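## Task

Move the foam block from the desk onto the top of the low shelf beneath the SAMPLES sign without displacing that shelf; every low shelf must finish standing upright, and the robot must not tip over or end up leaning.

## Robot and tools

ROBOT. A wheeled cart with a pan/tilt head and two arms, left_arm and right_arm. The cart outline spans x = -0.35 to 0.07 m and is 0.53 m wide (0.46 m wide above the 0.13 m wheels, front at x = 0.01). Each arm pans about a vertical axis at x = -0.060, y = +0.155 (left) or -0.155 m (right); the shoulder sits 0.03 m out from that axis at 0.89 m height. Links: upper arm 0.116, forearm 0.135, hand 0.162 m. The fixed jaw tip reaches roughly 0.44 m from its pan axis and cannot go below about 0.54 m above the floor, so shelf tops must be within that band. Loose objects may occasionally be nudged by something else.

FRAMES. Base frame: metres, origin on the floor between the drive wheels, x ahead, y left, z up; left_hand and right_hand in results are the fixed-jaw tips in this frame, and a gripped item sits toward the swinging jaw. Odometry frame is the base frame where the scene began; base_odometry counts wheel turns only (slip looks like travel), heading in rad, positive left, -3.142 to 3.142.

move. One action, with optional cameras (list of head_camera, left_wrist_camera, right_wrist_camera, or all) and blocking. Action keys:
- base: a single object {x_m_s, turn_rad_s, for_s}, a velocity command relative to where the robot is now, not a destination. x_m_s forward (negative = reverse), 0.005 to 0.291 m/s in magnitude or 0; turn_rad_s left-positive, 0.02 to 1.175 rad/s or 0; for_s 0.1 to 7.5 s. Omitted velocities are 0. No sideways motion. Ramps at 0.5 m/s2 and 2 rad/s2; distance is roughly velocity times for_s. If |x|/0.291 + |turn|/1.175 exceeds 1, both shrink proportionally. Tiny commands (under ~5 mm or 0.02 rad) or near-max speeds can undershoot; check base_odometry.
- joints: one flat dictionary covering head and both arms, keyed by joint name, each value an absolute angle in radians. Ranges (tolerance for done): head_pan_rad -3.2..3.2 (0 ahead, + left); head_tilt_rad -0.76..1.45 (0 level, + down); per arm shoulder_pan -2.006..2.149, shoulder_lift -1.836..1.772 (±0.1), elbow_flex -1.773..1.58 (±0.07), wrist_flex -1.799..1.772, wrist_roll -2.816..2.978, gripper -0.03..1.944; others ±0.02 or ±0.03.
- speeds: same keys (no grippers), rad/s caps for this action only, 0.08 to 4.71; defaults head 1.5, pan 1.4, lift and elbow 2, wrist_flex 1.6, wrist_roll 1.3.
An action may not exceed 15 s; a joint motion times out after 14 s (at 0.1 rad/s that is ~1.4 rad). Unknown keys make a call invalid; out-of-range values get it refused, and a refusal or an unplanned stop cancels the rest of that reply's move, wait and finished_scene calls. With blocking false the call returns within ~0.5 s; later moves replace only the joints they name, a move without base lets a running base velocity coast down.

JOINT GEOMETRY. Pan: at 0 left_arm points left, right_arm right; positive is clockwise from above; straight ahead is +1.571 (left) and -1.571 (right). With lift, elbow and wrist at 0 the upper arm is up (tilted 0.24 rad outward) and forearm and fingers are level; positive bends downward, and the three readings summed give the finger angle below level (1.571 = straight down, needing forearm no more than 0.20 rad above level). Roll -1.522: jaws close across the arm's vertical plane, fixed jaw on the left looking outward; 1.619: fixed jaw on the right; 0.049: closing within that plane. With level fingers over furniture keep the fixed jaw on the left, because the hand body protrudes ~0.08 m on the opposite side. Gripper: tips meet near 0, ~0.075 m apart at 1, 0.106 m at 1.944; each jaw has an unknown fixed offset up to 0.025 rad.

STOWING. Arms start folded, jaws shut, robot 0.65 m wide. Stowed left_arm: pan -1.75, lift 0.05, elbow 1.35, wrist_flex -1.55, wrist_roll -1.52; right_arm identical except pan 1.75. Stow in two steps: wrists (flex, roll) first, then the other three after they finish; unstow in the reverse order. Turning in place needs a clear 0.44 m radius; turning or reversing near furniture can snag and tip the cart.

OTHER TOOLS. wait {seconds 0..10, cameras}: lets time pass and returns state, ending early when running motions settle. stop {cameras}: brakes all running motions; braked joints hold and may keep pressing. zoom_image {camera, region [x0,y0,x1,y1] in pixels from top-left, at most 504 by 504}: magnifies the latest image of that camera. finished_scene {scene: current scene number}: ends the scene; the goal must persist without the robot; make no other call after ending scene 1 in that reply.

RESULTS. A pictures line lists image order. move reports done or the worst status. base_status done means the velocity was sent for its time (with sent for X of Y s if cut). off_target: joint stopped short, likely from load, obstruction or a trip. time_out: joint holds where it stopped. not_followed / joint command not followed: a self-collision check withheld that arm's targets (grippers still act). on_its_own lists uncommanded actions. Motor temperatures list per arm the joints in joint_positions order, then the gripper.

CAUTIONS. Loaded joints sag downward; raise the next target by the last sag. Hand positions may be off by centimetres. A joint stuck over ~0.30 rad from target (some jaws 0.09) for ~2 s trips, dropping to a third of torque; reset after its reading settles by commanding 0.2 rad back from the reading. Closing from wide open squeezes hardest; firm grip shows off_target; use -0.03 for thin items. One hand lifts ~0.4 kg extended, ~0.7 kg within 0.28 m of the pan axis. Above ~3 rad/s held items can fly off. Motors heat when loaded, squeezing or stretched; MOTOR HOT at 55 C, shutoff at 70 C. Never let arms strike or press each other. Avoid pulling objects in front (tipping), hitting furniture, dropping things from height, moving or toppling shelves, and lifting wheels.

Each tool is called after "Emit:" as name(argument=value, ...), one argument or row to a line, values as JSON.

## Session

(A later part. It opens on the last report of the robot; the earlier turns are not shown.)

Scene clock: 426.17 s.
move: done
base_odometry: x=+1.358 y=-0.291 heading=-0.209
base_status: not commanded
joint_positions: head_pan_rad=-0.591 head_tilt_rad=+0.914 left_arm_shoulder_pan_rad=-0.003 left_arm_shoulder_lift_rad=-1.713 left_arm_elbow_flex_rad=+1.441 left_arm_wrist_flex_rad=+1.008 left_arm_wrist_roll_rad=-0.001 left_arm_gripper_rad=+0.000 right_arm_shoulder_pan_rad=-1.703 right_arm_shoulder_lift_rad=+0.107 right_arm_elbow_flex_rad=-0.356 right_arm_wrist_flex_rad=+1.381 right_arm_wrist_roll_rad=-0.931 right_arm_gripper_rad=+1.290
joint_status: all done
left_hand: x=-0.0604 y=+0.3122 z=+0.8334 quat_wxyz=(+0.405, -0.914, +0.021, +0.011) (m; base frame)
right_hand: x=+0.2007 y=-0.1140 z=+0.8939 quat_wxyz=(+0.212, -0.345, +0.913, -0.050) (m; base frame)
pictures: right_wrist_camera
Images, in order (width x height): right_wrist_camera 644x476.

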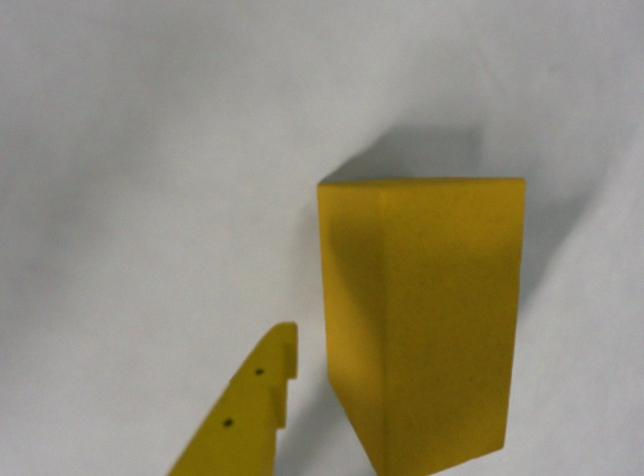

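Emit:
move(
  joints={"right_arm_shoulder_lift_rad": 0.30, "right_arm_elbow_flex_rad": -0.50, "right_arm_wrist_flex_rad": 1.347},
  speeds={"right_arm_shoulder_lift_rad": 0.3, "right_arm_elbow_flex_rad": 0.3, "right_arm_wrist_flex_rad": 0.3},
  cameras=["right_wrist_camera", "head_camera"],
)

Scene clock: 432.00 s.
move: done
base_odometry: x=+1.358 y=-0.291 heading=-0.209
base_status: not commanded
joint_positions: head_pan_rad=-0.591 head_tilt_rad=+0.914 left_arm_shoulder_pan_rad=-0.003 left_arm_shoulder_lift_rad=-1.713 left_arm_elbow_flex_rad=+1.441 left_arm_wrist_flex_rad=+1.008 left_arm_wrist_roll_rad=-0.001 left_arm_gripper_rad=+0.000 right_arm_shoulder_pan_rad=-1.703 right_arm_shoulder_lift_rad=+0.308 right_arm_elbow_flex_rad=-0.455 right_arm_wrist_flex_rad=+1.357 right_arm_wrist_roll_rad=-0.931 right_arm_gripper_rad=+1.290
joint_status: all done
left_hand: x=-0.0604 y=+0.3122 z=+0.8334 quat_wxyz=(+0.405, -0.914, +0.021, +0.011) (m; base frame)
right_hand: x=+0.2130 y=-0.1123 z=+0.8660 quat_wxyz=(+0.175, -0.348, +0.920, -0.041) (m; base frame)
pictures: head_camera, right_wrist_camera
Images, in order (width x height): head_camera 644x476, right_wrist_camera 644x476.

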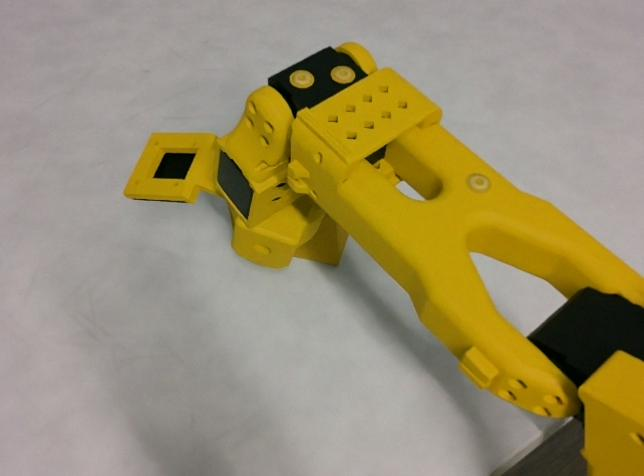

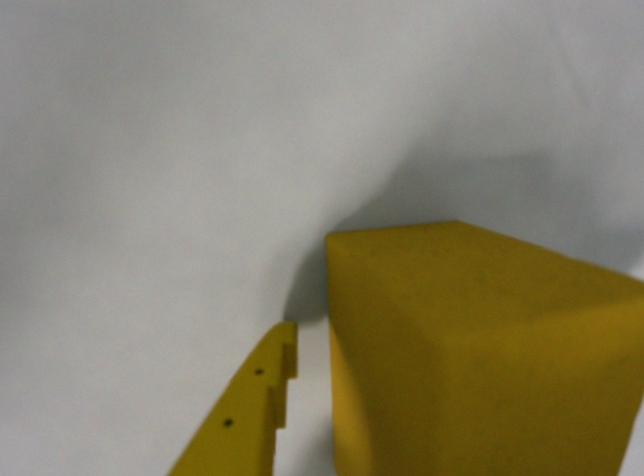

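Emit:
move(
  joints={"right_arm_shoulder_lift_rad": 0.10, "right_arm_elbow_flex_rad": -0.40, "right_arm_wrist_flex_rad": 1.37},
  speeds={"right_arm_shoulder_lift_rad": 0.3, "right_arm_elbow_flex_rad": 0.3, "right_arm_wrist_flex_rad": 0.3},
  cameras=["right_wrist_camera", "head_camera"],
)

Scene clock: 445.60 s.
move: done
base_odometry: x=+1.358 y=-0.291 heading=-0.209
base_status: not commanded
joint_positions: head_pan_rad=-0.591 head_tilt_rad=+0.914 left_arm_shoulder_pan_rad=-0.003 left_arm_shoulder_lift_rad=-1.713 left_arm_elbow_flex_rad=+1.441 left_arm_wrist_flex_rad=+1.008 left_arm_wrist_roll_rad=-0.001 left_arm_gripper_rad=+0.000 right_arm_shoulder_pan_rad=-1.703 right_arm_shoulder_lift_rad=+0.159 right_arm_elbow_flex_rad=-0.399 right_arm_wrist_flex_rad=+1.365 right_arm_wrist_roll_rad=-0.931 right_arm_gripper_rad=+1.290
joint_status: all done
left_hand: x=-0.0604 y=+0.3122 z=+0.8334 quat_wxyz=(+0.405, -0.914, +0.021, +0.011) (m; base frame)
right_hand: x=+0.2075 y=-0.1131 z=+0.8909 quat_wxyz=(+0.215, -0.345, +0.912, -0.050) (m; base frame)
pictures: head_camera, right_wrist_camera
Images, in order (width x height): head_camera 644x476, right_wrist_camera 644x476.

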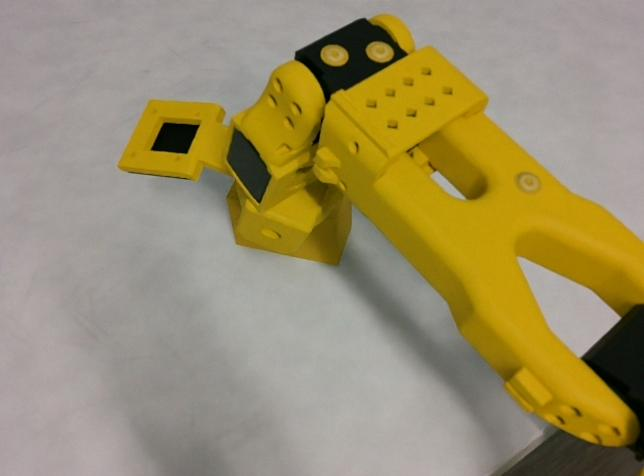

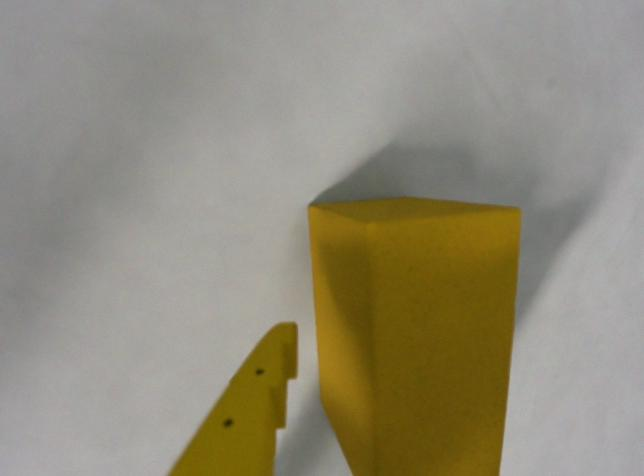

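Emit:
move(
  joints={"right_arm_shoulder_lift_rad": -0.2, "right_arm_elbow_flex_rad": -0.15, "right_arm_wrist_flex_rad": 1.384},
  speeds={"right_arm_shoulder_lift_rad": 0.5, "right_arm_elbow_flex_rad": 0.5, "right_arm_wrist_flex_rad": 0.5},
)

Emit:
move(
  joints={"right_arm_shoulder_pan_rad": -1.645, "right_arm_wrist_roll_rad": -0.87},
  speeds={"right_arm_shoulder_pan_rad": 0.5},
  cameras=["right_wrist_camera"],
)

Emit:
move(
  joints={"right_arm_shoulder_lift_rad": 0.05, "right_arm_elbow_flex_rad": -0.17, "right_arm_wrist_flex_rad": 1.2585},
  speeds={"right_arm_shoulder_lift_rad": 0.3, "right_arm_elbow_flex_rad": 0.3, "right_arm_wrist_flex_rad": 0.3},
  cameras=["right_wrist_camera", "head_camera"],
)

Scene clock: 477.33 s.
move: done
base_odometry: x=+1.358 y=-0.291 heading=-0.209
base_status: not commanded
joint_positions: head_pan_rad=-0.591 head_tilt_rad=+0.914 left_arm_shoulder_pan_rad=-0.003 left_arm_shoulder_lift_rad=-1.713 left_arm_elbow_flex_rad=+1.441 left_arm_wrist_flex_rad=+1.008 left_arm_wrist_roll_rad=-0.001 left_arm_gripper_rad=+0.000 right_arm_shoulder_pan_rad=-1.703 right_arm_shoulder_lift_rad=-0.154 right_arm_elbow_flex_rad=-0.148 right_arm_wrist_flex_rad=+1.379 right_arm_wrist_roll_rad=-0.931 right_arm_gripper_rad=+1.290
joint_status: all done
left_hand: x=-0.0604 y=+0.3122 z=+0.8334 quat_wxyz=(+0.405, -0.914, +0.021, +0.011) (m; base frame)
right_hand: x=+0.1772 y=-0.1171 z=+0.9112 quat_wxyz=(+0.238, -0.343, +0.907, -0.056) (m; base frame)
pictures: none

Scene clock: 478.17 s.
move: done
base_odometry: x=+1.358 y=-0.291 heading=-0.209
base_status: not commanded
joint_positions: head_pan_rad=-0.591 head_tilt_rad=+0.914 left_arm_shoulder_pan_rad=-0.003 left_arm_shoulder_lift_rad=-1.713 left_arm_elbow_flex_rad=+1.441 left_arm_wrist_flex_rad=+1.008 left_arm_wrist_roll_rad=-0.001 left_arm_gripper_rad=+0.000 right_arm_shoulder_pan_rad=-1.651 right_arm_shoulder_lift_rad=-0.154 right_arm_elbow_flex_rad=-0.148 right_arm_wrist_flex_rad=+1.379 right_arm_wrist_roll_rad=-0.880 right_arm_gripper_rad=+1.290
joint_status: all done
left_hand: x=-0.0604 y=+0.3122 z=+0.8334 quat_wxyz=(+0.405, -0.914, +0.021, +0.011) (m; base frame)
right_hand: x=+0.1786 y=-0.1298 z=+0.9110 quat_wxyz=(+0.235, -0.342, +0.907, -0.068) (m; base frame)
pictures: right_wrist_camera
Images, in order (width x height): right_wrist_camera 644x476.

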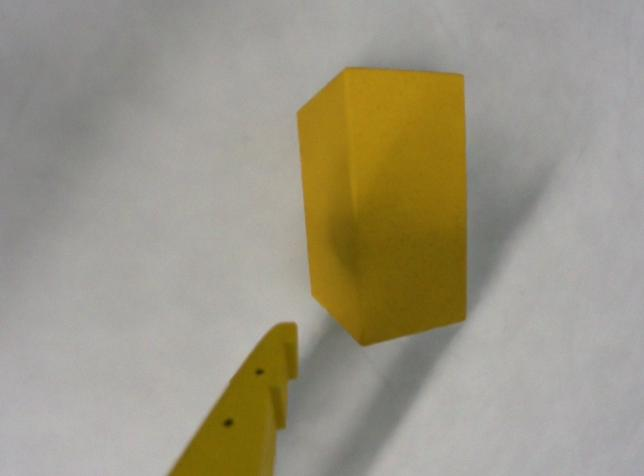

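Scene clock: 479.43 s.
move: done
base_odometry: x=+1.358 y=-0.291 heading=-0.209
base_status: not commanded
joint_positions: head_pan_rad=-0.591 head_tilt_rad=+0.914 left_arm_shoulder_pan_rad=-0.003 left_arm_shoulder_lift_rad=-1.713 left_arm_elbow_flex_rad=+1.441 left_arm_wrist_flex_rad=+1.008 left_arm_wrist_roll_rad=-0.001 left_arm_gripper_rad=+0.000 right_arm_shoulder_pan_rad=-1.651 right_arm_shoulder_lift_rad=+0.055 right_arm_elbow_flex_rad=-0.148 right_arm_wrist_flex_rad=+1.270 right_arm_wrist_roll_rad=-0.880 right_arm_gripper_rad=+1.290
joint_status: all done
left_hand: x=-0.0604 y=+0.3122 z=+0.8334 quat_wxyz=(+0.405, -0.914, +0.021, +0.011) (m; base frame)
right_hand: x=+0.1942 y=-0.1285 z=+0.8726 quat_wxyz=(+0.188, -0.346, +0.917, -0.054) (m; base frame)
pictures: head_camera, right_wrist_camera
Images, in order (width x height): head_camera 644x476, right_wrist_camera 644x476.

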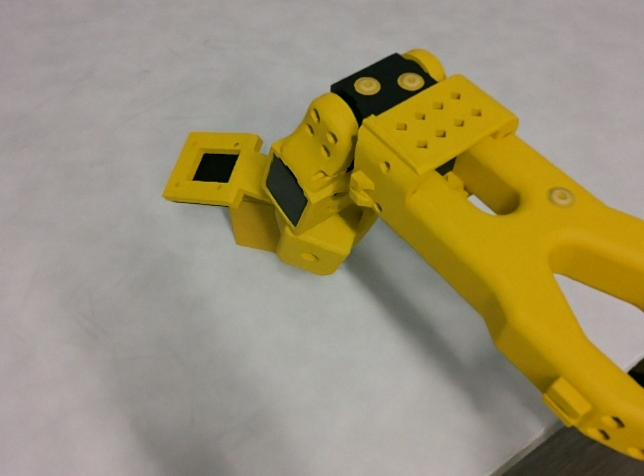

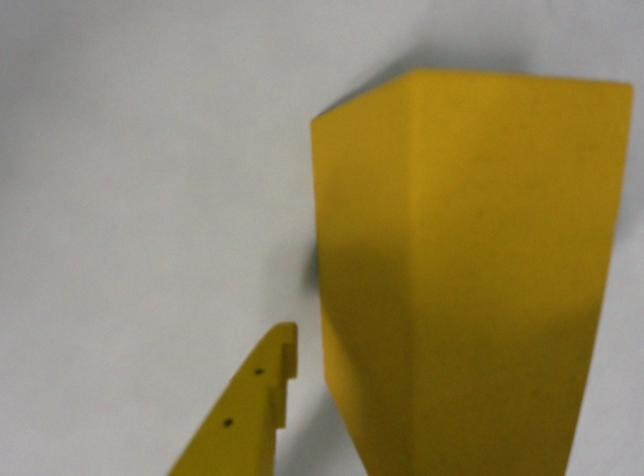

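Emit:
move(
  joints={"right_arm_gripper_rad": 0.5},
  cameras=["right_wrist_camera"],
)

Scene clock: 485.80 s.
move: done
base_odometry: x=+1.358 y=-0.291 heading=-0.209
base_status: not commanded
joint_positions: head_pan_rad=-0.591 head_tilt_rad=+0.914 left_arm_shoulder_pan_rad=-0.004 left_arm_shoulder_lift_rad=-1.713 left_arm_elbow_flex_rad=+1.441 left_arm_wrist_flex_rad=+1.008 left_arm_wrist_roll_rad=-0.001 left_arm_gripper_rad=+0.000 right_arm_shoulder_pan_rad=-1.646 right_arm_shoulder_lift_rad=+0.055 right_arm_elbow_flex_rad=-0.159 right_arm_wrist_flex_rad=+1.261 right_arm_wrist_roll_rad=-0.868 right_arm_gripper_rad=+0.528
joint_status: all done
left_hand: x=-0.0607 y=+0.3122 z=+0.8334 quat_wxyz=(+0.405, -0.914, +0.021, +0.011) (m; base frame)
right_hand: x=+0.1970 y=-0.1295 z=+0.8752 quat_wxyz=(+0.197, -0.349, +0.914, -0.059) (m; base frame)
pictures: right_wrist_camera
Images, in order (width x height): right_wrist_camera 644x476.

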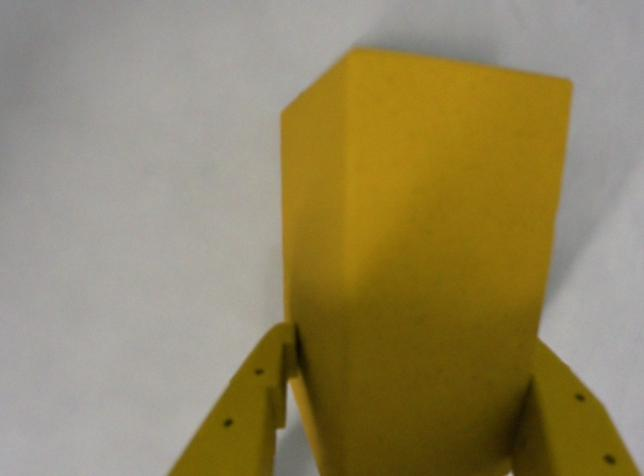

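Emit:
move(
  joints={"right_arm_gripper_rad": 0.44},
  cameras=[],
)

Emit:
move(
  joints={"right_arm_shoulder_lift_rad": -0.25, "right_arm_elbow_flex_rad": -0.15},
  speeds={"right_arm_shoulder_lift_rad": 0.3, "right_arm_elbow_flex_rad": 0.3, "right_arm_wrist_flex_rad": 0.3},
  cameras=["right_wrist_camera", "head_camera"],
)

Scene clock: 493.03 s.
move: off_target
base_odometry: x=+1.358 y=-0.291 heading=-0.209
base_status: not commanded
joint_positions: head_pan_rad=-0.591 head_tilt_rad=+0.914 left_arm_shoulder_pan_rad=-0.004 left_arm_shoulder_lift_rad=-1.713 left_arm_elbow_flex_rad=+1.441 left_arm_wrist_flex_rad=+1.008 left_arm_wrist_roll_rad=-0.001 left_arm_gripper_rad=+0.000 right_arm_shoulder_pan_rad=-1.646 right_arm_shoulder_lift_rad=+0.055 right_arm_elbow_flex_rad=-0.161 right_arm_wrist_flex_rad=+1.261 right_arm_wrist_roll_rad=-0.868 right_arm_gripper_rad=+0.500
joint_status: right_arm_gripper_rad off_target (ended at +0.499, target +0.440)
left_hand: x=-0.0607 y=+0.3122 z=+0.8334 quat_wxyz=(+0.405, -0.914, +0.021, +0.011) (m; base frame)
right_hand: x=+0.1972 y=-0.1295 z=+0.8755 quat_wxyz=(+0.198, -0.349, +0.914, -0.059) (m; base frame)
pictures: none
No camera images: "cameras" was empty.

"speeds": right_arm_wrist_flex_rad has a speed but no command beside it: command right_arm_wrist_flex_rad too, or leave its speed out

Emit:
move(
  joints={"right_arm_shoulder_lift_rad": -0.25, "right_arm_elbow_flex_rad": -0.15},
  speeds={"right_arm_shoulder_lift_rad": 0.3, "right_arm_elbow_flex_rad": 0.3},
  cameras=["right_wrist_camera", "head_camera"],
)

Scene clock: 499.07 s.
Motor temperatures (°C): left_arm=[31 32 31 31 32 28] | right_arm=[30 28 27 27 30 27]
move: done
base_odometry: x=+1.358 y=-0.291 heading=-0.209
base_status: not commanded
joint_positions: head_pan_rad=-0.591 head_tilt_rad=+0.914 left_arm_shoulder_pan_rad=-0.004 left_arm_shoulder_lift_rad=-1.713 left_arm_elbow_flex_rad=+1.441 left_arm_wrist_flex_rad=+1.008 left_arm_wrist_roll_rad=-0.001 left_arm_gripper_rad=+0.000 right_arm_shoulder_pan_rad=-1.646 right_arm_shoulder_lift_rad=-0.202 right_arm_elbow_flex_rad=-0.150 right_arm_wrist_flex_rad=+1.267 right_arm_wrist_roll_rad=-0.868 right_arm_gripper_rad=+0.499
joint_status: all done
left_hand: x=-0.0607 y=+0.3122 z=+0.8334 quat_wxyz=(+0.405, -0.914, +0.021, +0.011) (m; base frame)
right_hand: x=+0.1929 y=-0.1299 z=+0.9309 quat_wxyz=(+0.308, -0.338, +0.884, -0.092) (m; base frame)
pictures: head_camera, right_wrist_camera
Images, in order (width x height): head_camera 644x476, right_wrist_camera 644x476.

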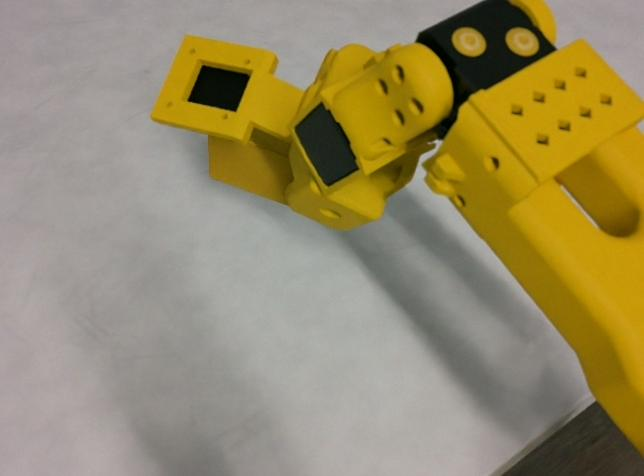

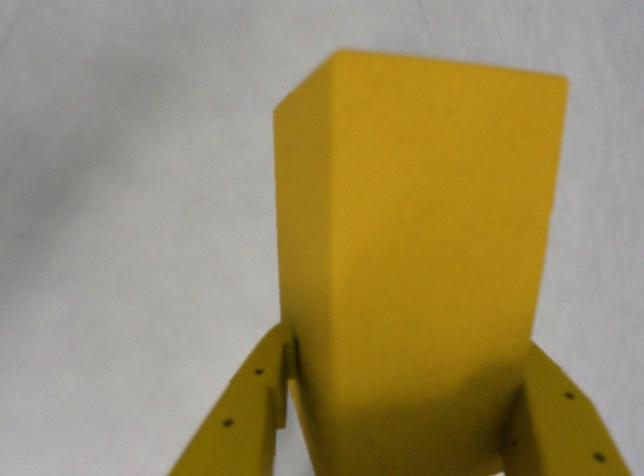

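Emit:
move(
  joints={"right_arm_shoulder_lift_rad": -1.1, "right_arm_elbow_flex_rad": 0.4, "right_arm_wrist_flex_rad": 1.2, "right_arm_shoulder_pan_rad": -1.6, "head_pan_rad": 0.0, "head_tilt_rad": 0.8},
  speeds={"right_arm_shoulder_lift_rad": 0.6, "right_arm_elbow_flex_rad": 0.6, "right_arm_wrist_flex_rad": 0.6, "right_arm_shoulder_pan_rad": 0.5},
  cameras=["head_camera", "right_wrist_camera"],
)

Emit:
move(
  base={"x_m_s": -0.2, "for_s": 7.4},
  joints={"head_pan_rad": 2.2, "head_tilt_rad": 0.5},
  cameras=["head_camera"],
)

Scene clock: 528.13 s.
move: done
base_odometry: x=+1.358 y=-0.291 heading=-0.209
base_status: not commanded
joint_positions: head_pan_rad=-0.011 head_tilt_rad=+0.814 left_arm_shoulder_pan_rad=-0.004 left_arm_shoulder_lift_rad=-1.713 left_arm_elbow_flex_rad=+1.441 left_arm_wrist_flex_rad=+1.008 left_arm_wrist_roll_rad=-0.001 left_arm_gripper_rad=+0.000 right_arm_shoulder_pan_rad=-1.603 right_arm_shoulder_lift_rad=-1.084 right_arm_elbow_flex_rad=+0.402 right_arm_wrist_flex_rad=+1.213 right_arm_wrist_roll_rad=-0.868 right_arm_gripper_rad=+0.499
joint_status: all done
left_hand: x=-0.0607 y=+0.3122 z=+0.8334 quat_wxyz=(+0.405, -0.914, +0.021, +0.011) (m; base frame)
right_hand: x=+0.1211 y=-0.1431 z=+0.9747 quat_wxyz=(+0.473, -0.292, +0.817, -0.152) (m; base frame)
pictures: head_camera, right_wrist_camera
Images, in order (width x height): head_camera 644x476, right_wrist_camera 644x476.

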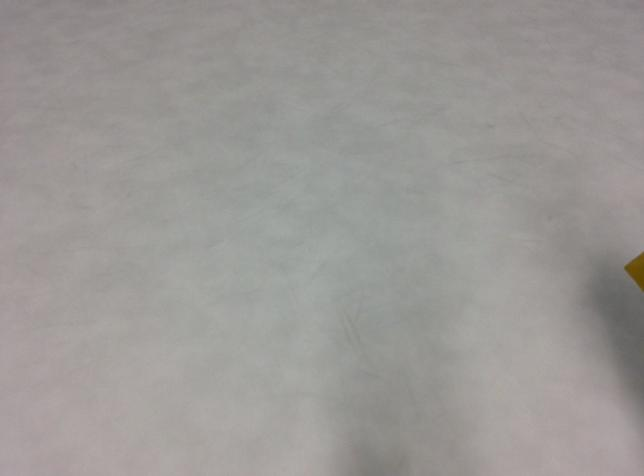

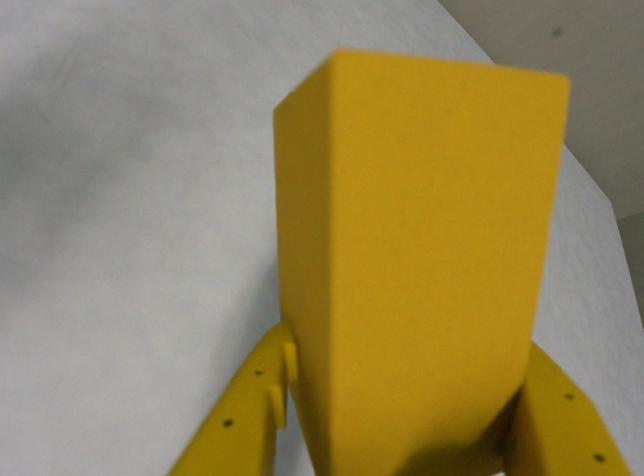

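Scene clock: 536.70 s.
move: done
base_odometry: x=-0.090 y=+0.019 heading=-0.211
base_status: done (sent for 7.4 of 7.4 s)
joint_positions: head_pan_rad=+2.189 head_tilt_rad=+0.513 left_arm_shoulder_pan_rad=+0.002 left_arm_shoulder_lift_rad=-1.713 left_arm_elbow_flex_rad=+1.441 left_arm_wrist_flex_rad=+1.008 left_arm_wrist_roll_rad=-0.001 left_arm_gripper_rad=+0.000 right_arm_shoulder_pan_rad=-1.603 right_arm_shoulder_lift_rad=-1.087 right_arm_elbow_flex_rad=+0.402 right_arm_wrist_flex_rad=+1.213 right_arm_wrist_roll_rad=-0.868 right_arm_gripper_rad=+0.499
joint_status: all done
left_hand: x=-0.0597 y=+0.3122 z=+0.8334 quat_wxyz=(+0.405, -0.914, +0.023, +0.010) (m; base frame)
right_hand: x=+0.1208 y=-0.1431 z=+0.9752 quat_wxyz=(+0.474, -0.292, +0.817, -0.152) (m; base frame)
pictures: head_camera
Images, in order (width x height): head_camera 644x476.

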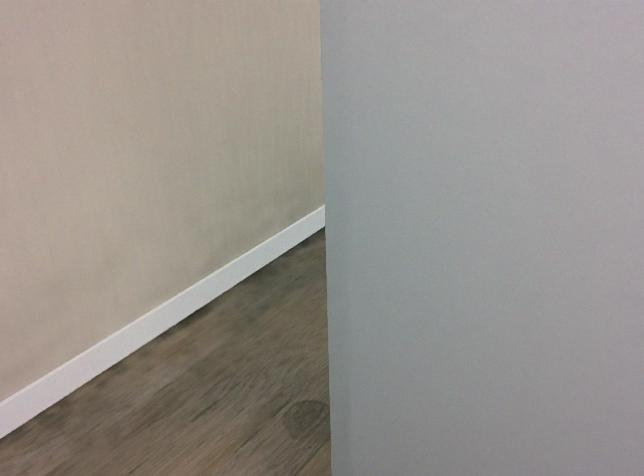

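Emit:
move(
  base={"x_m_s": -0.2, "for_s": 4.8},
  joints={"head_pan_rad": 1.8, "head_tilt_rad": 0.4},
  cameras=["head_camera"],
)

Emit:
move(
  joints={"head_pan_rad": 2.9, "head_tilt_rad": 0.6},
  cameras=["head_camera"],
)

Emit:
move(
  joints={"head_pan_rad": 1.2, "head_tilt_rad": 0.4},
  cameras=["head_camera"],
)

Scene clock: 555.30 s.
move: done
base_odometry: x=-1.028 y=+0.220 heading=-0.211
base_status: done (sent for 4.8 of 4.8 s)
joint_positions: head_pan_rad=+1.808 head_tilt_rad=+0.413 left_arm_shoulder_pan_rad=+0.002 left_arm_shoulder_lift_rad=-1.713 left_arm_elbow_flex_rad=+1.441 left_arm_wrist_flex_rad=+1.008 left_arm_wrist_roll_rad=-0.001 left_arm_gripper_rad=+0.000 right_arm_shoulder_pan_rad=-1.603 right_arm_shoulder_lift_rad=-1.087 right_arm_elbow_flex_rad=+0.402 right_arm_wrist_flex_rad=+1.213 right_arm_wrist_roll_rad=-0.868 right_arm_gripper_rad=+0.499
joint_status: all done
left_hand: x=-0.0597 y=+0.3122 z=+0.8334 quat_wxyz=(+0.405, -0.914, +0.023, +0.010) (m; base frame)
right_hand: x=+0.1208 y=-0.1431 z=+0.9752 quat_wxyz=(+0.474, -0.292, +0.817, -0.152) (m; base frame)
pictures: head_camera
Images, in order (width x height): head_camera 644x476.

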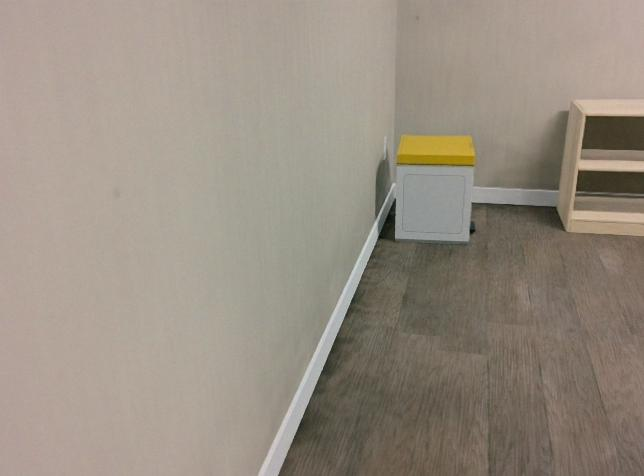

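Scene clock: 556.83 s.
move: done
base_odometry: x=-1.028 y=+0.220 heading=-0.211
base_status: not commanded
joint_positions: head_pan_rad=+2.890 head_tilt_rad=+0.593 left_arm_shoulder_pan_rad=+0.002 left_arm_shoulder_lift_rad=-1.713 left_arm_elbow_flex_rad=+1.441 left_arm_wrist_flex_rad=+1.008 left_arm_wrist_roll_rad=-0.001 left_arm_gripper_rad=+0.000 right_arm_shoulder_pan_rad=-1.603 right_arm_shoulder_lift_rad=-1.087 right_arm_elbow_flex_rad=+0.402 right_arm_wrist_flex_rad=+1.213 right_arm_wrist_roll_rad=-0.868 right_arm_gripper_rad=+0.499
joint_status: all done
left_hand: x=-0.0597 y=+0.3122 z=+0.8334 quat_wxyz=(+0.405, -0.914, +0.023, +0.010) (m; base frame)
right_hand: x=+0.1208 y=-0.1431 z=+0.9752 quat_wxyz=(+0.474, -0.292, +0.817, -0.152) (m; base frame)
pictures: head_camera
Images, in order (width x height): head_camera 644x476.

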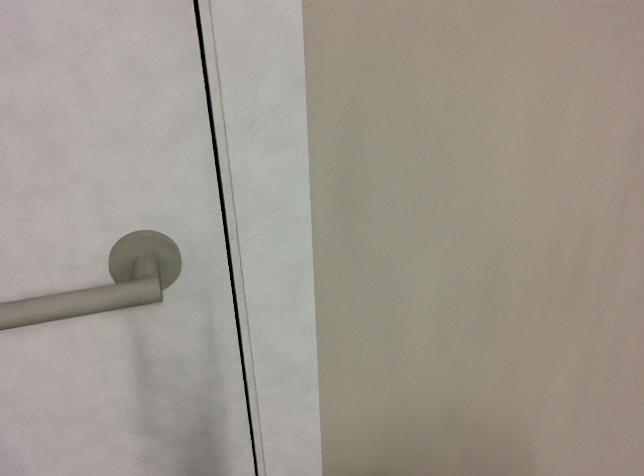

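Scene clock: 558.77 s.
move: done
base_odometry: x=-1.028 y=+0.220 heading=-0.211
base_status: not commanded
joint_positions: head_pan_rad=+1.209 head_tilt_rad=+0.413 left_arm_shoulder_pan_rad=+0.002 left_arm_shoulder_lift_rad=-1.713 left_arm_elbow_flex_rad=+1.441 left_arm_wrist_flex_rad=+1.008 left_arm_wrist_roll_rad=-0.001 left_arm_gripper_rad=+0.000 right_arm_shoulder_pan_rad=-1.603 right_arm_shoulder_lift_rad=-1.087 right_arm_elbow_flex_rad=+0.402 right_arm_wrist_flex_rad=+1.213 right_arm_wrist_roll_rad=-0.868 right_arm_gripper_rad=+0.499
joint_status: all done
left_hand: x=-0.0597 y=+0.3122 z=+0.8334 quat_wxyz=(+0.405, -0.914, +0.023, +0.010) (m; base frame)
right_hand: x=+0.1208 y=-0.1431 z=+0.9752 quat_wxyz=(+0.474, -0.292, +0.817, -0.152) (m; base frame)
pictures: head_camera
Images, in order (width x height): head_camera 644x476.

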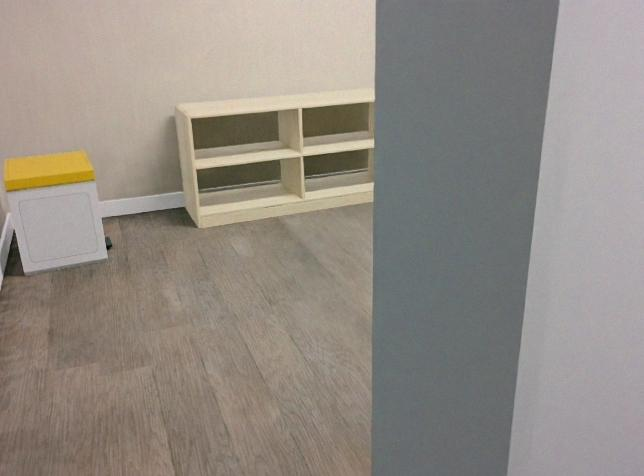

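Emit:
move(
  base={"turn_rad_s": 0.6, "for_s": 2.65},
  joints={"head_pan_rad": 0.0, "head_tilt_rad": 0.1},
  cameras=["head_camera"],
)

Scene clock: 572.67 s.
move: done
base_odometry: x=-1.029 y=+0.221 heading=+1.389
base_status: done (sent for 2.67 of 2.67 s)
joint_positions: head_pan_rad=+0.009 head_tilt_rad=+0.111 left_arm_shoulder_pan_rad=-0.006 left_arm_shoulder_lift_rad=-1.713 left_arm_elbow_flex_rad=+1.441 left_arm_wrist_flex_rad=+1.008 left_arm_wrist_roll_rad=-0.001 left_arm_gripper_rad=+0.000 right_arm_shoulder_pan_rad=-1.605 right_arm_shoulder_lift_rad=-1.087 right_arm_elbow_flex_rad=+0.402 right_arm_wrist_flex_rad=+1.213 right_arm_wrist_roll_rad=-0.868 right_arm_gripper_rad=+0.499
joint_status: all done
left_hand: x=-0.0609 y=+0.3122 z=+0.8334 quat_wxyz=(+0.405, -0.914, +0.020, +0.011) (m; base frame)
right_hand: x=+0.1208 y=-0.1429 z=+0.9752 quat_wxyz=(+0.474, -0.293, +0.816, -0.152) (m; base frame)
pictures: head_camera
Images, in order (width x height): head_camera 644x476.

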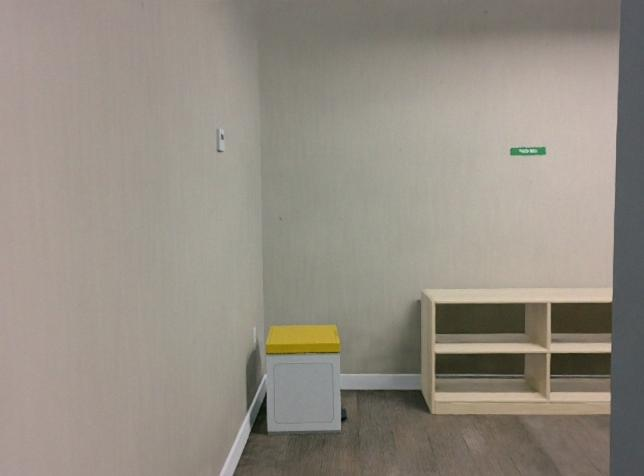

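Emit:
zoom_image(
  camera="head_camera",
  region=[490, 130, 570, 170],
)

Scaled by 6.300.

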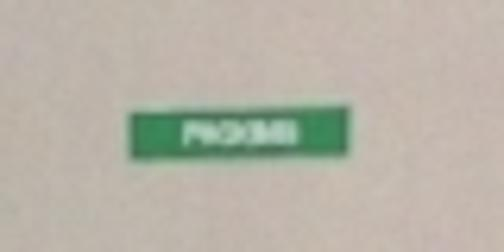

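Emit:
move(
  base={"x_m_s": 0.25, "for_s": 5.0},
  joints={"head_pan_rad": -0.9, "head_tilt_rad": 0.15},
  cameras=["head_camera"],
)

Emit:
move(
  joints={"head_pan_rad": -1.6, "head_tilt_rad": 0.15},
  cameras=["head_camera"],
)

Emit:
move(
  joints={"head_pan_rad": -0.3, "head_tilt_rad": 0.15},
  cameras=["head_camera"],
)

Scene clock: 588.13 s.
move: done
base_odometry: x=-0.802 y=+1.451 heading=+1.388
base_status: done (sent for 5 of 5 s)
joint_positions: head_pan_rad=-0.891 head_tilt_rad=+0.142 left_arm_shoulder_pan_rad=-0.004 left_arm_shoulder_lift_rad=-1.713 left_arm_elbow_flex_rad=+1.441 left_arm_wrist_flex_rad=+1.008 left_arm_wrist_roll_rad=-0.001 left_arm_gripper_rad=+0.000 right_arm_shoulder_pan_rad=-1.605 right_arm_shoulder_lift_rad=-1.087 right_arm_elbow_flex_rad=+0.402 right_arm_wrist_flex_rad=+1.213 right_arm_wrist_roll_rad=-0.868 right_arm_gripper_rad=+0.499
joint_status: all done
left_hand: x=-0.0607 y=+0.3122 z=+0.8334 quat_wxyz=(+0.405, -0.914, +0.021, +0.011) (m; base frame)
right_hand: x=+0.1208 y=-0.1429 z=+0.9752 quat_wxyz=(+0.474, -0.293, +0.816, -0.152) (m; base frame)
pictures: head_camera
Images, in order (width x height): head_camera 644x476.

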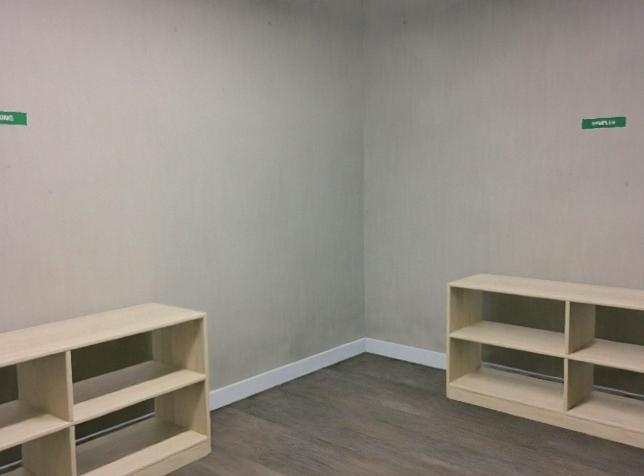

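Scene clock: 589.40 s.
move: done
base_odometry: x=-0.802 y=+1.451 heading=+1.388
base_status: not commanded
joint_positions: head_pan_rad=-1.591 head_tilt_rad=+0.142 left_arm_shoulder_pan_rad=-0.004 left_arm_shoulder_lift_rad=-1.713 left_arm_elbow_flex_rad=+1.441 left_arm_wrist_flex_rad=+1.008 left_arm_wrist_roll_rad=-0.001 left_arm_gripper_rad=+0.000 right_arm_shoulder_pan_rad=-1.605 right_arm_shoulder_lift_rad=-1.087 right_arm_elbow_flex_rad=+0.402 right_arm_wrist_flex_rad=+1.213 right_arm_wrist_roll_rad=-0.868 right_arm_gripper_rad=+0.499
joint_status: all done
left_hand: x=-0.0607 y=+0.3122 z=+0.8334 quat_wxyz=(+0.405, -0.914, +0.021, +0.011) (m; base frame)
right_hand: x=+0.1208 y=-0.1429 z=+0.9752 quat_wxyz=(+0.474, -0.293, +0.816, -0.152) (m; base frame)
pictures: head_camera
Images, in order (width x height): head_camera 644x476.

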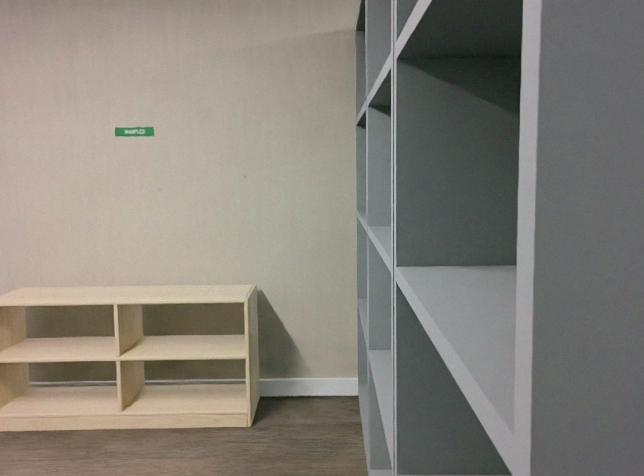

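Scene clock: 591.07 s.
move: done
base_odometry: x=-0.802 y=+1.451 heading=+1.388
base_status: not commanded
joint_positions: head_pan_rad=-0.311 head_tilt_rad=+0.142 left_arm_shoulder_pan_rad=-0.004 left_arm_shoulder_lift_rad=-1.713 left_arm_elbow_flex_rad=+1.441 left_arm_wrist_flex_rad=+1.008 left_arm_wrist_roll_rad=-0.001 left_arm_gripper_rad=+0.000 right_arm_shoulder_pan_rad=-1.605 right_arm_shoulder_lift_rad=-1.087 right_arm_elbow_flex_rad=+0.402 right_arm_wrist_flex_rad=+1.213 right_arm_wrist_roll_rad=-0.868 right_arm_gripper_rad=+0.499
joint_status: all done
left_hand: x=-0.0607 y=+0.3122 z=+0.8334 quat_wxyz=(+0.405, -0.914, +0.021, +0.011) (m; base frame)
right_hand: x=+0.1208 y=-0.1429 z=+0.9752 quat_wxyz=(+0.474, -0.293, +0.816, -0.152) (m; base frame)
pictures: head_camera
Images, in order (width x height): head_camera 644x476.

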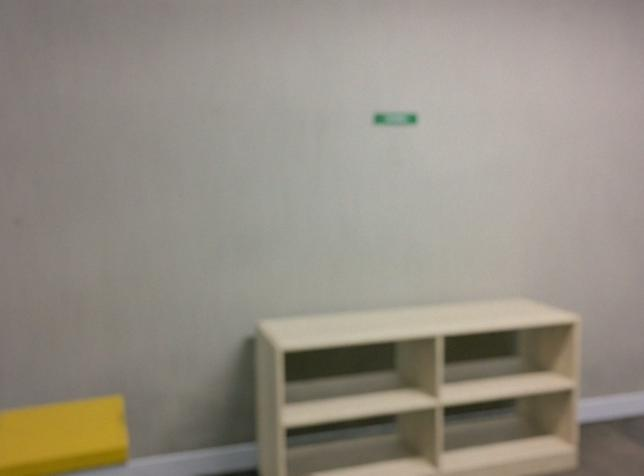

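Emit:
move(
  joints={"head_pan_rad": -1.4, "head_tilt_rad": 0.12},
  cameras=["head_camera"],
)

Emit:
zoom_image(
  camera="head_camera",
  region=[180, 100, 344, 220],
)

Scene clock: 597.07 s.
move: done
base_odometry: x=-0.802 y=+1.451 heading=+1.388
base_status: not commanded
joint_positions: head_pan_rad=-1.391 head_tilt_rad=+0.131 left_arm_shoulder_pan_rad=-0.004 left_arm_shoulder_lift_rad=-1.713 left_arm_elbow_flex_rad=+1.441 left_arm_wrist_flex_rad=+1.008 left_arm_wrist_roll_rad=-0.001 left_arm_gripper_rad=+0.000 right_arm_shoulder_pan_rad=-1.605 right_arm_shoulder_lift_rad=-1.087 right_arm_elbow_flex_rad=+0.402 right_arm_wrist_flex_rad=+1.213 right_arm_wrist_roll_rad=-0.868 right_arm_gripper_rad=+0.499
joint_status: all done
left_hand: x=-0.0607 y=+0.3122 z=+0.8334 quat_wxyz=(+0.405, -0.914, +0.021, +0.011) (m; base frame)
right_hand: x=+0.1208 y=-0.1429 z=+0.9752 quat_wxyz=(+0.474, -0.293, +0.816, -0.152) (m; base frame)
pictures: head_camera
Images, in order (width x height): head_camera 644x476.

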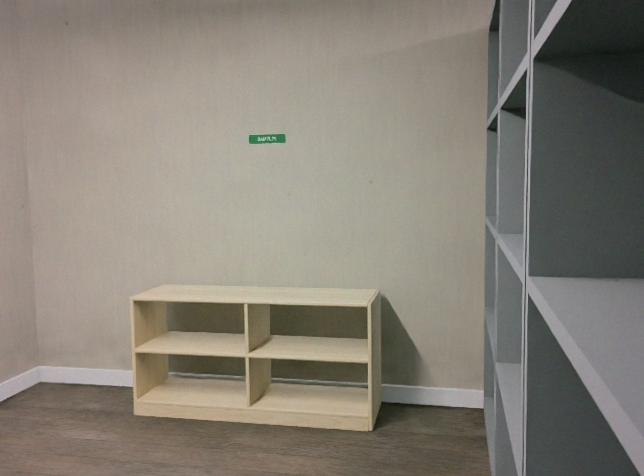

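Scaled by 3.073.

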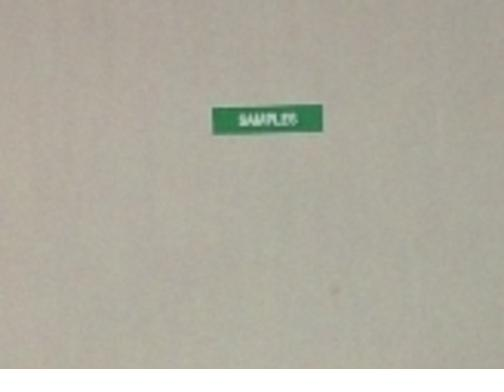

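Emit:
move(
  base={"x_m_s": 0.25, "for_s": 4.0},
  joints={"head_pan_rad": 0.0, "head_tilt_rad": 0.3},
)

Emit:
move(
  base={"turn_rad_s": -0.6, "for_s": 2.6},
  cameras=["head_camera"],
)

Scene clock: 615.27 s.
move: done
base_odometry: x=-0.622 y=+2.434 heading=+1.391
base_status: done (sent for 4 of 4 s)
joint_positions: head_pan_rad=-0.011 head_tilt_rad=+0.293 left_arm_shoulder_pan_rad=-0.004 left_arm_shoulder_lift_rad=-1.713 left_arm_elbow_flex_rad=+1.441 left_arm_wrist_flex_rad=+1.008 left_arm_wrist_roll_rad=-0.001 left_arm_gripper_rad=+0.000 right_arm_shoulder_pan_rad=-1.607 right_arm_shoulder_lift_rad=-1.087 right_arm_elbow_flex_rad=+0.402 right_arm_wrist_flex_rad=+1.213 right_arm_wrist_roll_rad=-0.868 right_arm_gripper_rad=+0.499
joint_status: all done
left_hand: x=-0.0607 y=+0.3122 z=+0.8334 quat_wxyz=(+0.405, -0.914, +0.021, +0.011) (m; base frame)
right_hand: x=+0.1208 y=-0.1426 z=+0.9752 quat_wxyz=(+0.474, -0.293, +0.816, -0.151) (m; base frame)
pictures: none

Scene clock: 618.60 s.
move: done
base_odometry: x=-0.622 y=+2.433 heading=-0.169
base_status: done (sent for 2.6 of 2.6 s)
joint_positions: head_pan_rad=-0.011 head_tilt_rad=+0.293 left_arm_shoulder_pan_rad=-0.001 left_arm_shoulder_lift_rad=-1.713 left_arm_elbow_flex_rad=+1.441 left_arm_wrist_flex_rad=+1.008 left_arm_wrist_roll_rad=-0.001 left_arm_gripper_rad=+0.000 right_arm_shoulder_pan_rad=-1.600 right_arm_shoulder_lift_rad=-1.087 right_arm_elbow_flex_rad=+0.402 right_arm_wrist_flex_rad=+1.213 right_arm_wrist_roll_rad=-0.868 right_arm_gripper_rad=+0.499
joint_status: not commanded
left_hand: x=-0.0602 y=+0.3122 z=+0.8334 quat_wxyz=(+0.405, -0.914, +0.022, +0.010) (m; base frame)
right_hand: x=+0.1209 y=-0.1437 z=+0.9752 quat_wxyz=(+0.474, -0.291, +0.817, -0.153) (m; base frame)
pictures: head_camera
Images, in order (width x height): head_camera 644x476.

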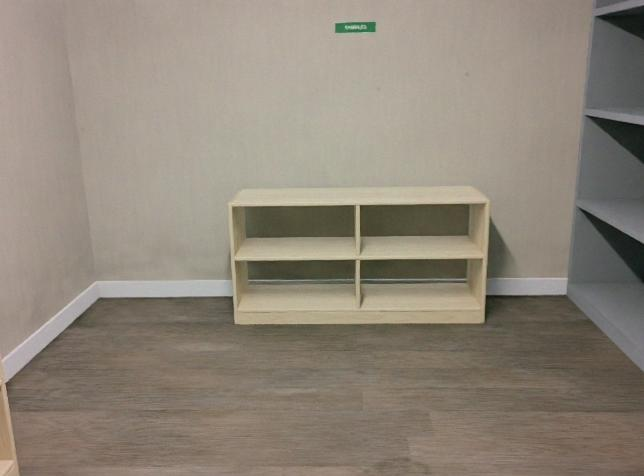

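Emit:
move(
  base={"x_m_s": 0.27, "for_s": 7.4},
  joints={"head_pan_rad": 0.0, "head_tilt_rad": 0.6},
  cameras=["head_camera"],
)

Scene clock: 634.63 s.
move: done
base_odometry: x=+1.347 y=+2.094 heading=-0.172
base_status: done (sent for 7.4 of 7.4 s)
joint_positions: head_pan_rad=-0.011 head_tilt_rad=+0.593 left_arm_shoulder_pan_rad=-0.006 left_arm_shoulder_lift_rad=-1.713 left_arm_elbow_flex_rad=+1.441 left_arm_wrist_flex_rad=+1.008 left_arm_wrist_roll_rad=-0.001 left_arm_gripper_rad=+0.000 right_arm_shoulder_pan_rad=-1.602 right_arm_shoulder_lift_rad=-1.087 right_arm_elbow_flex_rad=+0.402 right_arm_wrist_flex_rad=+1.213 right_arm_wrist_roll_rad=-0.868 right_arm_gripper_rad=+0.499
joint_status: all done
left_hand: x=-0.0609 y=+0.3122 z=+0.8334 quat_wxyz=(+0.405, -0.914, +0.020, +0.011) (m; base frame)
right_hand: x=+0.1208 y=-0.1434 z=+0.9752 quat_wxyz=(+0.474, -0.291, +0.817, -0.152) (m; base frame)
pictures: head_camera
Images, in order (width x height): head_camera 644x476.

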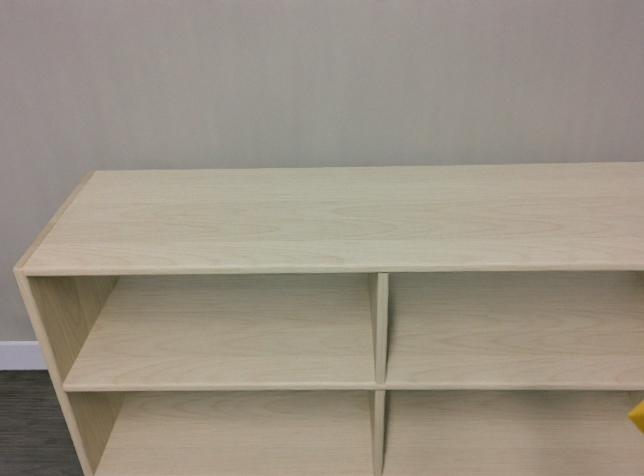

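Emit:
move(
  base={"x_m_s": 0.2, "for_s": 3.1},
  joints={"head_pan_rad": 0.0, "head_tilt_rad": 1.2},
  cameras=["head_camera"],
)

Scene clock: 647.47 s.
move: done
base_odometry: x=+1.958 y=+1.988 heading=-0.171
base_status: done (sent for 3.1 of 3.1 s)
joint_positions: head_pan_rad=-0.011 head_tilt_rad=+1.194 left_arm_shoulder_pan_rad=-0.006 left_arm_shoulder_lift_rad=-1.713 left_arm_elbow_flex_rad=+1.441 left_arm_wrist_flex_rad=+1.008 left_arm_wrist_roll_rad=-0.001 left_arm_gripper_rad=+0.000 right_arm_shoulder_pan_rad=-1.602 right_arm_shoulder_lift_rad=-1.088 right_arm_elbow_flex_rad=+0.402 right_arm_wrist_flex_rad=+1.213 right_arm_wrist_roll_rad=-0.868 right_arm_gripper_rad=+0.499
joint_status: all done
left_hand: x=-0.0609 y=+0.3122 z=+0.8334 quat_wxyz=(+0.405, -0.914, +0.020, +0.011) (m; base frame)
right_hand: x=+0.1207 y=-0.1434 z=+0.9754 quat_wxyz=(+0.474, -0.291, +0.817, -0.153) (m; base frame)
pictures: head_camera
Images, in order (width x height): head_camera 644x476.

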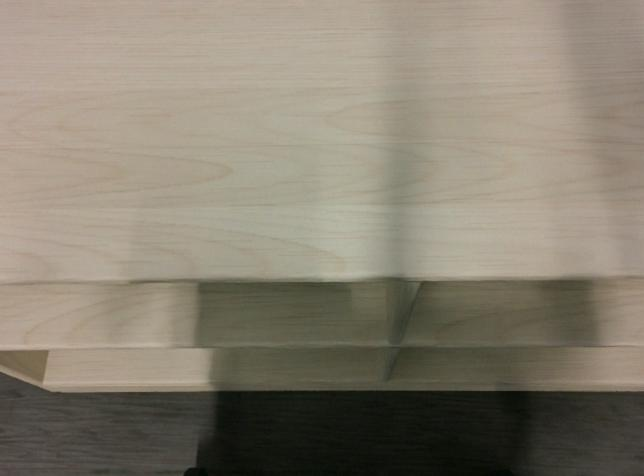

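Emit:
move(
  base={"x_m_s": 0.08, "for_s": 1.35},
  joints={"head_pan_rad": -0.3, "head_tilt_rad": 1.2},
  cameras=["head_camera"],
)

Scene clock: 660.67 s.
move: done
base_odometry: x=+2.066 y=+1.969 heading=-0.171
base_status: done (sent for 1.37 of 1.37 s)
joint_positions: head_pan_rad=-0.292 head_tilt_rad=+1.194 left_arm_shoulder_pan_rad=-0.004 left_arm_shoulder_lift_rad=-1.713 left_arm_elbow_flex_rad=+1.441 left_arm_wrist_flex_rad=+1.008 left_arm_wrist_roll_rad=-0.001 left_arm_gripper_rad=+0.000 right_arm_shoulder_pan_rad=-1.603 right_arm_shoulder_lift_rad=-1.088 right_arm_elbow_flex_rad=+0.402 right_arm_wrist_flex_rad=+1.213 right_arm_wrist_roll_rad=-0.868 right_arm_gripper_rad=+0.499
joint_status: all done
left_hand: x=-0.0607 y=+0.3122 z=+0.8334 quat_wxyz=(+0.405, -0.914, +0.021, +0.011) (m; base frame)
right_hand: x=+0.1207 y=-0.1431 z=+0.9754 quat_wxyz=(+0.475, -0.292, +0.816, -0.152) (m; base frame)
pictures: head_camera
Images, in order (width x height): head_camera 644x476.

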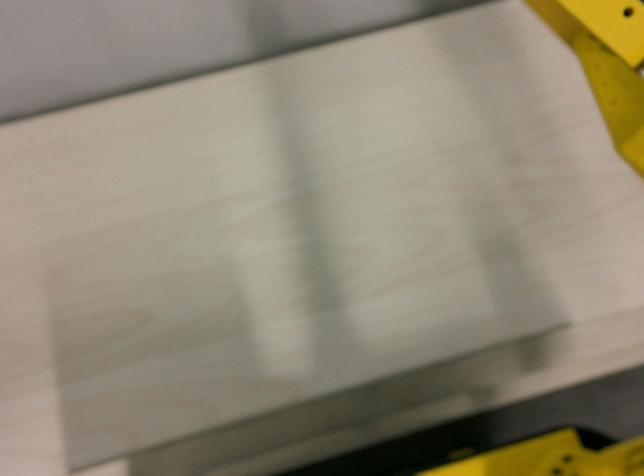

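Emit:
move(
  joints={"right_arm_shoulder_lift_rad": 0.716, "right_arm_elbow_flex_rad": 0.20, "right_arm_wrist_flex_rad": 0.2165, "head_pan_rad": -0.5, "head_tilt_rad": 0.95},
  speeds={"right_arm_shoulder_lift_rad": 0.7, "right_arm_elbow_flex_rad": 0.3, "right_arm_wrist_flex_rad": 0.4},
  cameras=["right_wrist_camera", "head_camera"],
)

Scene clock: 682.50 s.
move: done
base_odometry: x=+2.066 y=+1.969 heading=-0.171
base_status: not commanded
joint_positions: head_pan_rad=-0.491 head_tilt_rad=+0.963 left_arm_shoulder_pan_rad=-0.004 left_arm_shoulder_lift_rad=-1.713 left_arm_elbow_flex_rad=+1.441 left_arm_wrist_flex_rad=+1.008 left_arm_wrist_roll_rad=-0.001 left_arm_gripper_rad=+0.000 right_arm_shoulder_pan_rad=-1.603 right_arm_shoulder_lift_rad=+0.727 right_arm_elbow_flex_rad=+0.235 right_arm_wrist_flex_rad=+0.228 right_arm_wrist_roll_rad=-0.868 right_arm_gripper_rad=+0.499
joint_status: all done
left_hand: x=-0.0607 y=+0.3122 z=+0.8334 quat_wxyz=(+0.405, -0.914, +0.021, +0.011) (m; base frame)
right_hand: x=+0.2023 y=-0.1405 z=+0.7010 quat_wxyz=(+0.180, -0.331, +0.925, -0.058) (m; base frame)
pictures: head_camera, right_wrist_camera
Images, in order (width x height): head_camera 644x476, right_wrist_camera 644x476.

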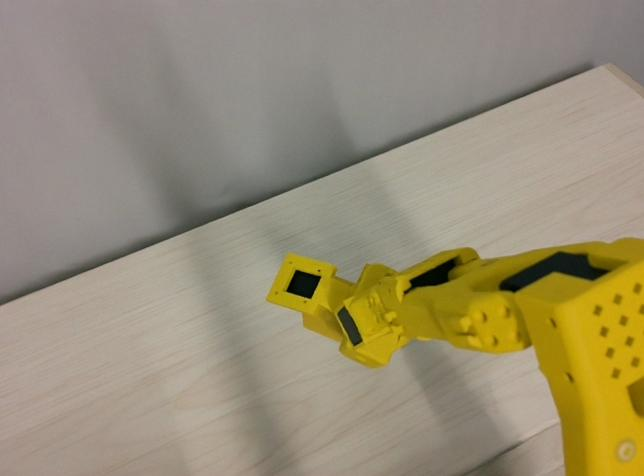

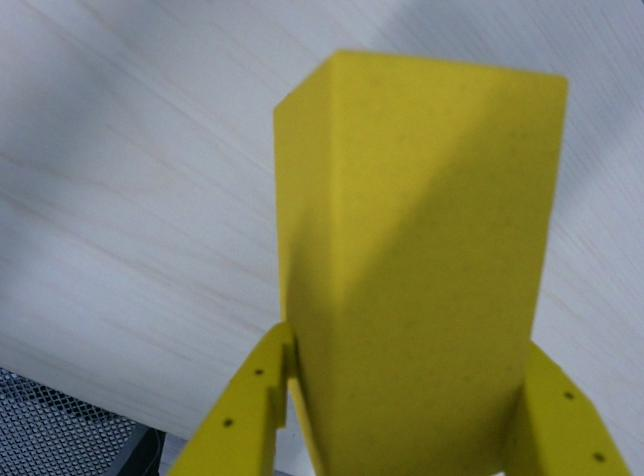

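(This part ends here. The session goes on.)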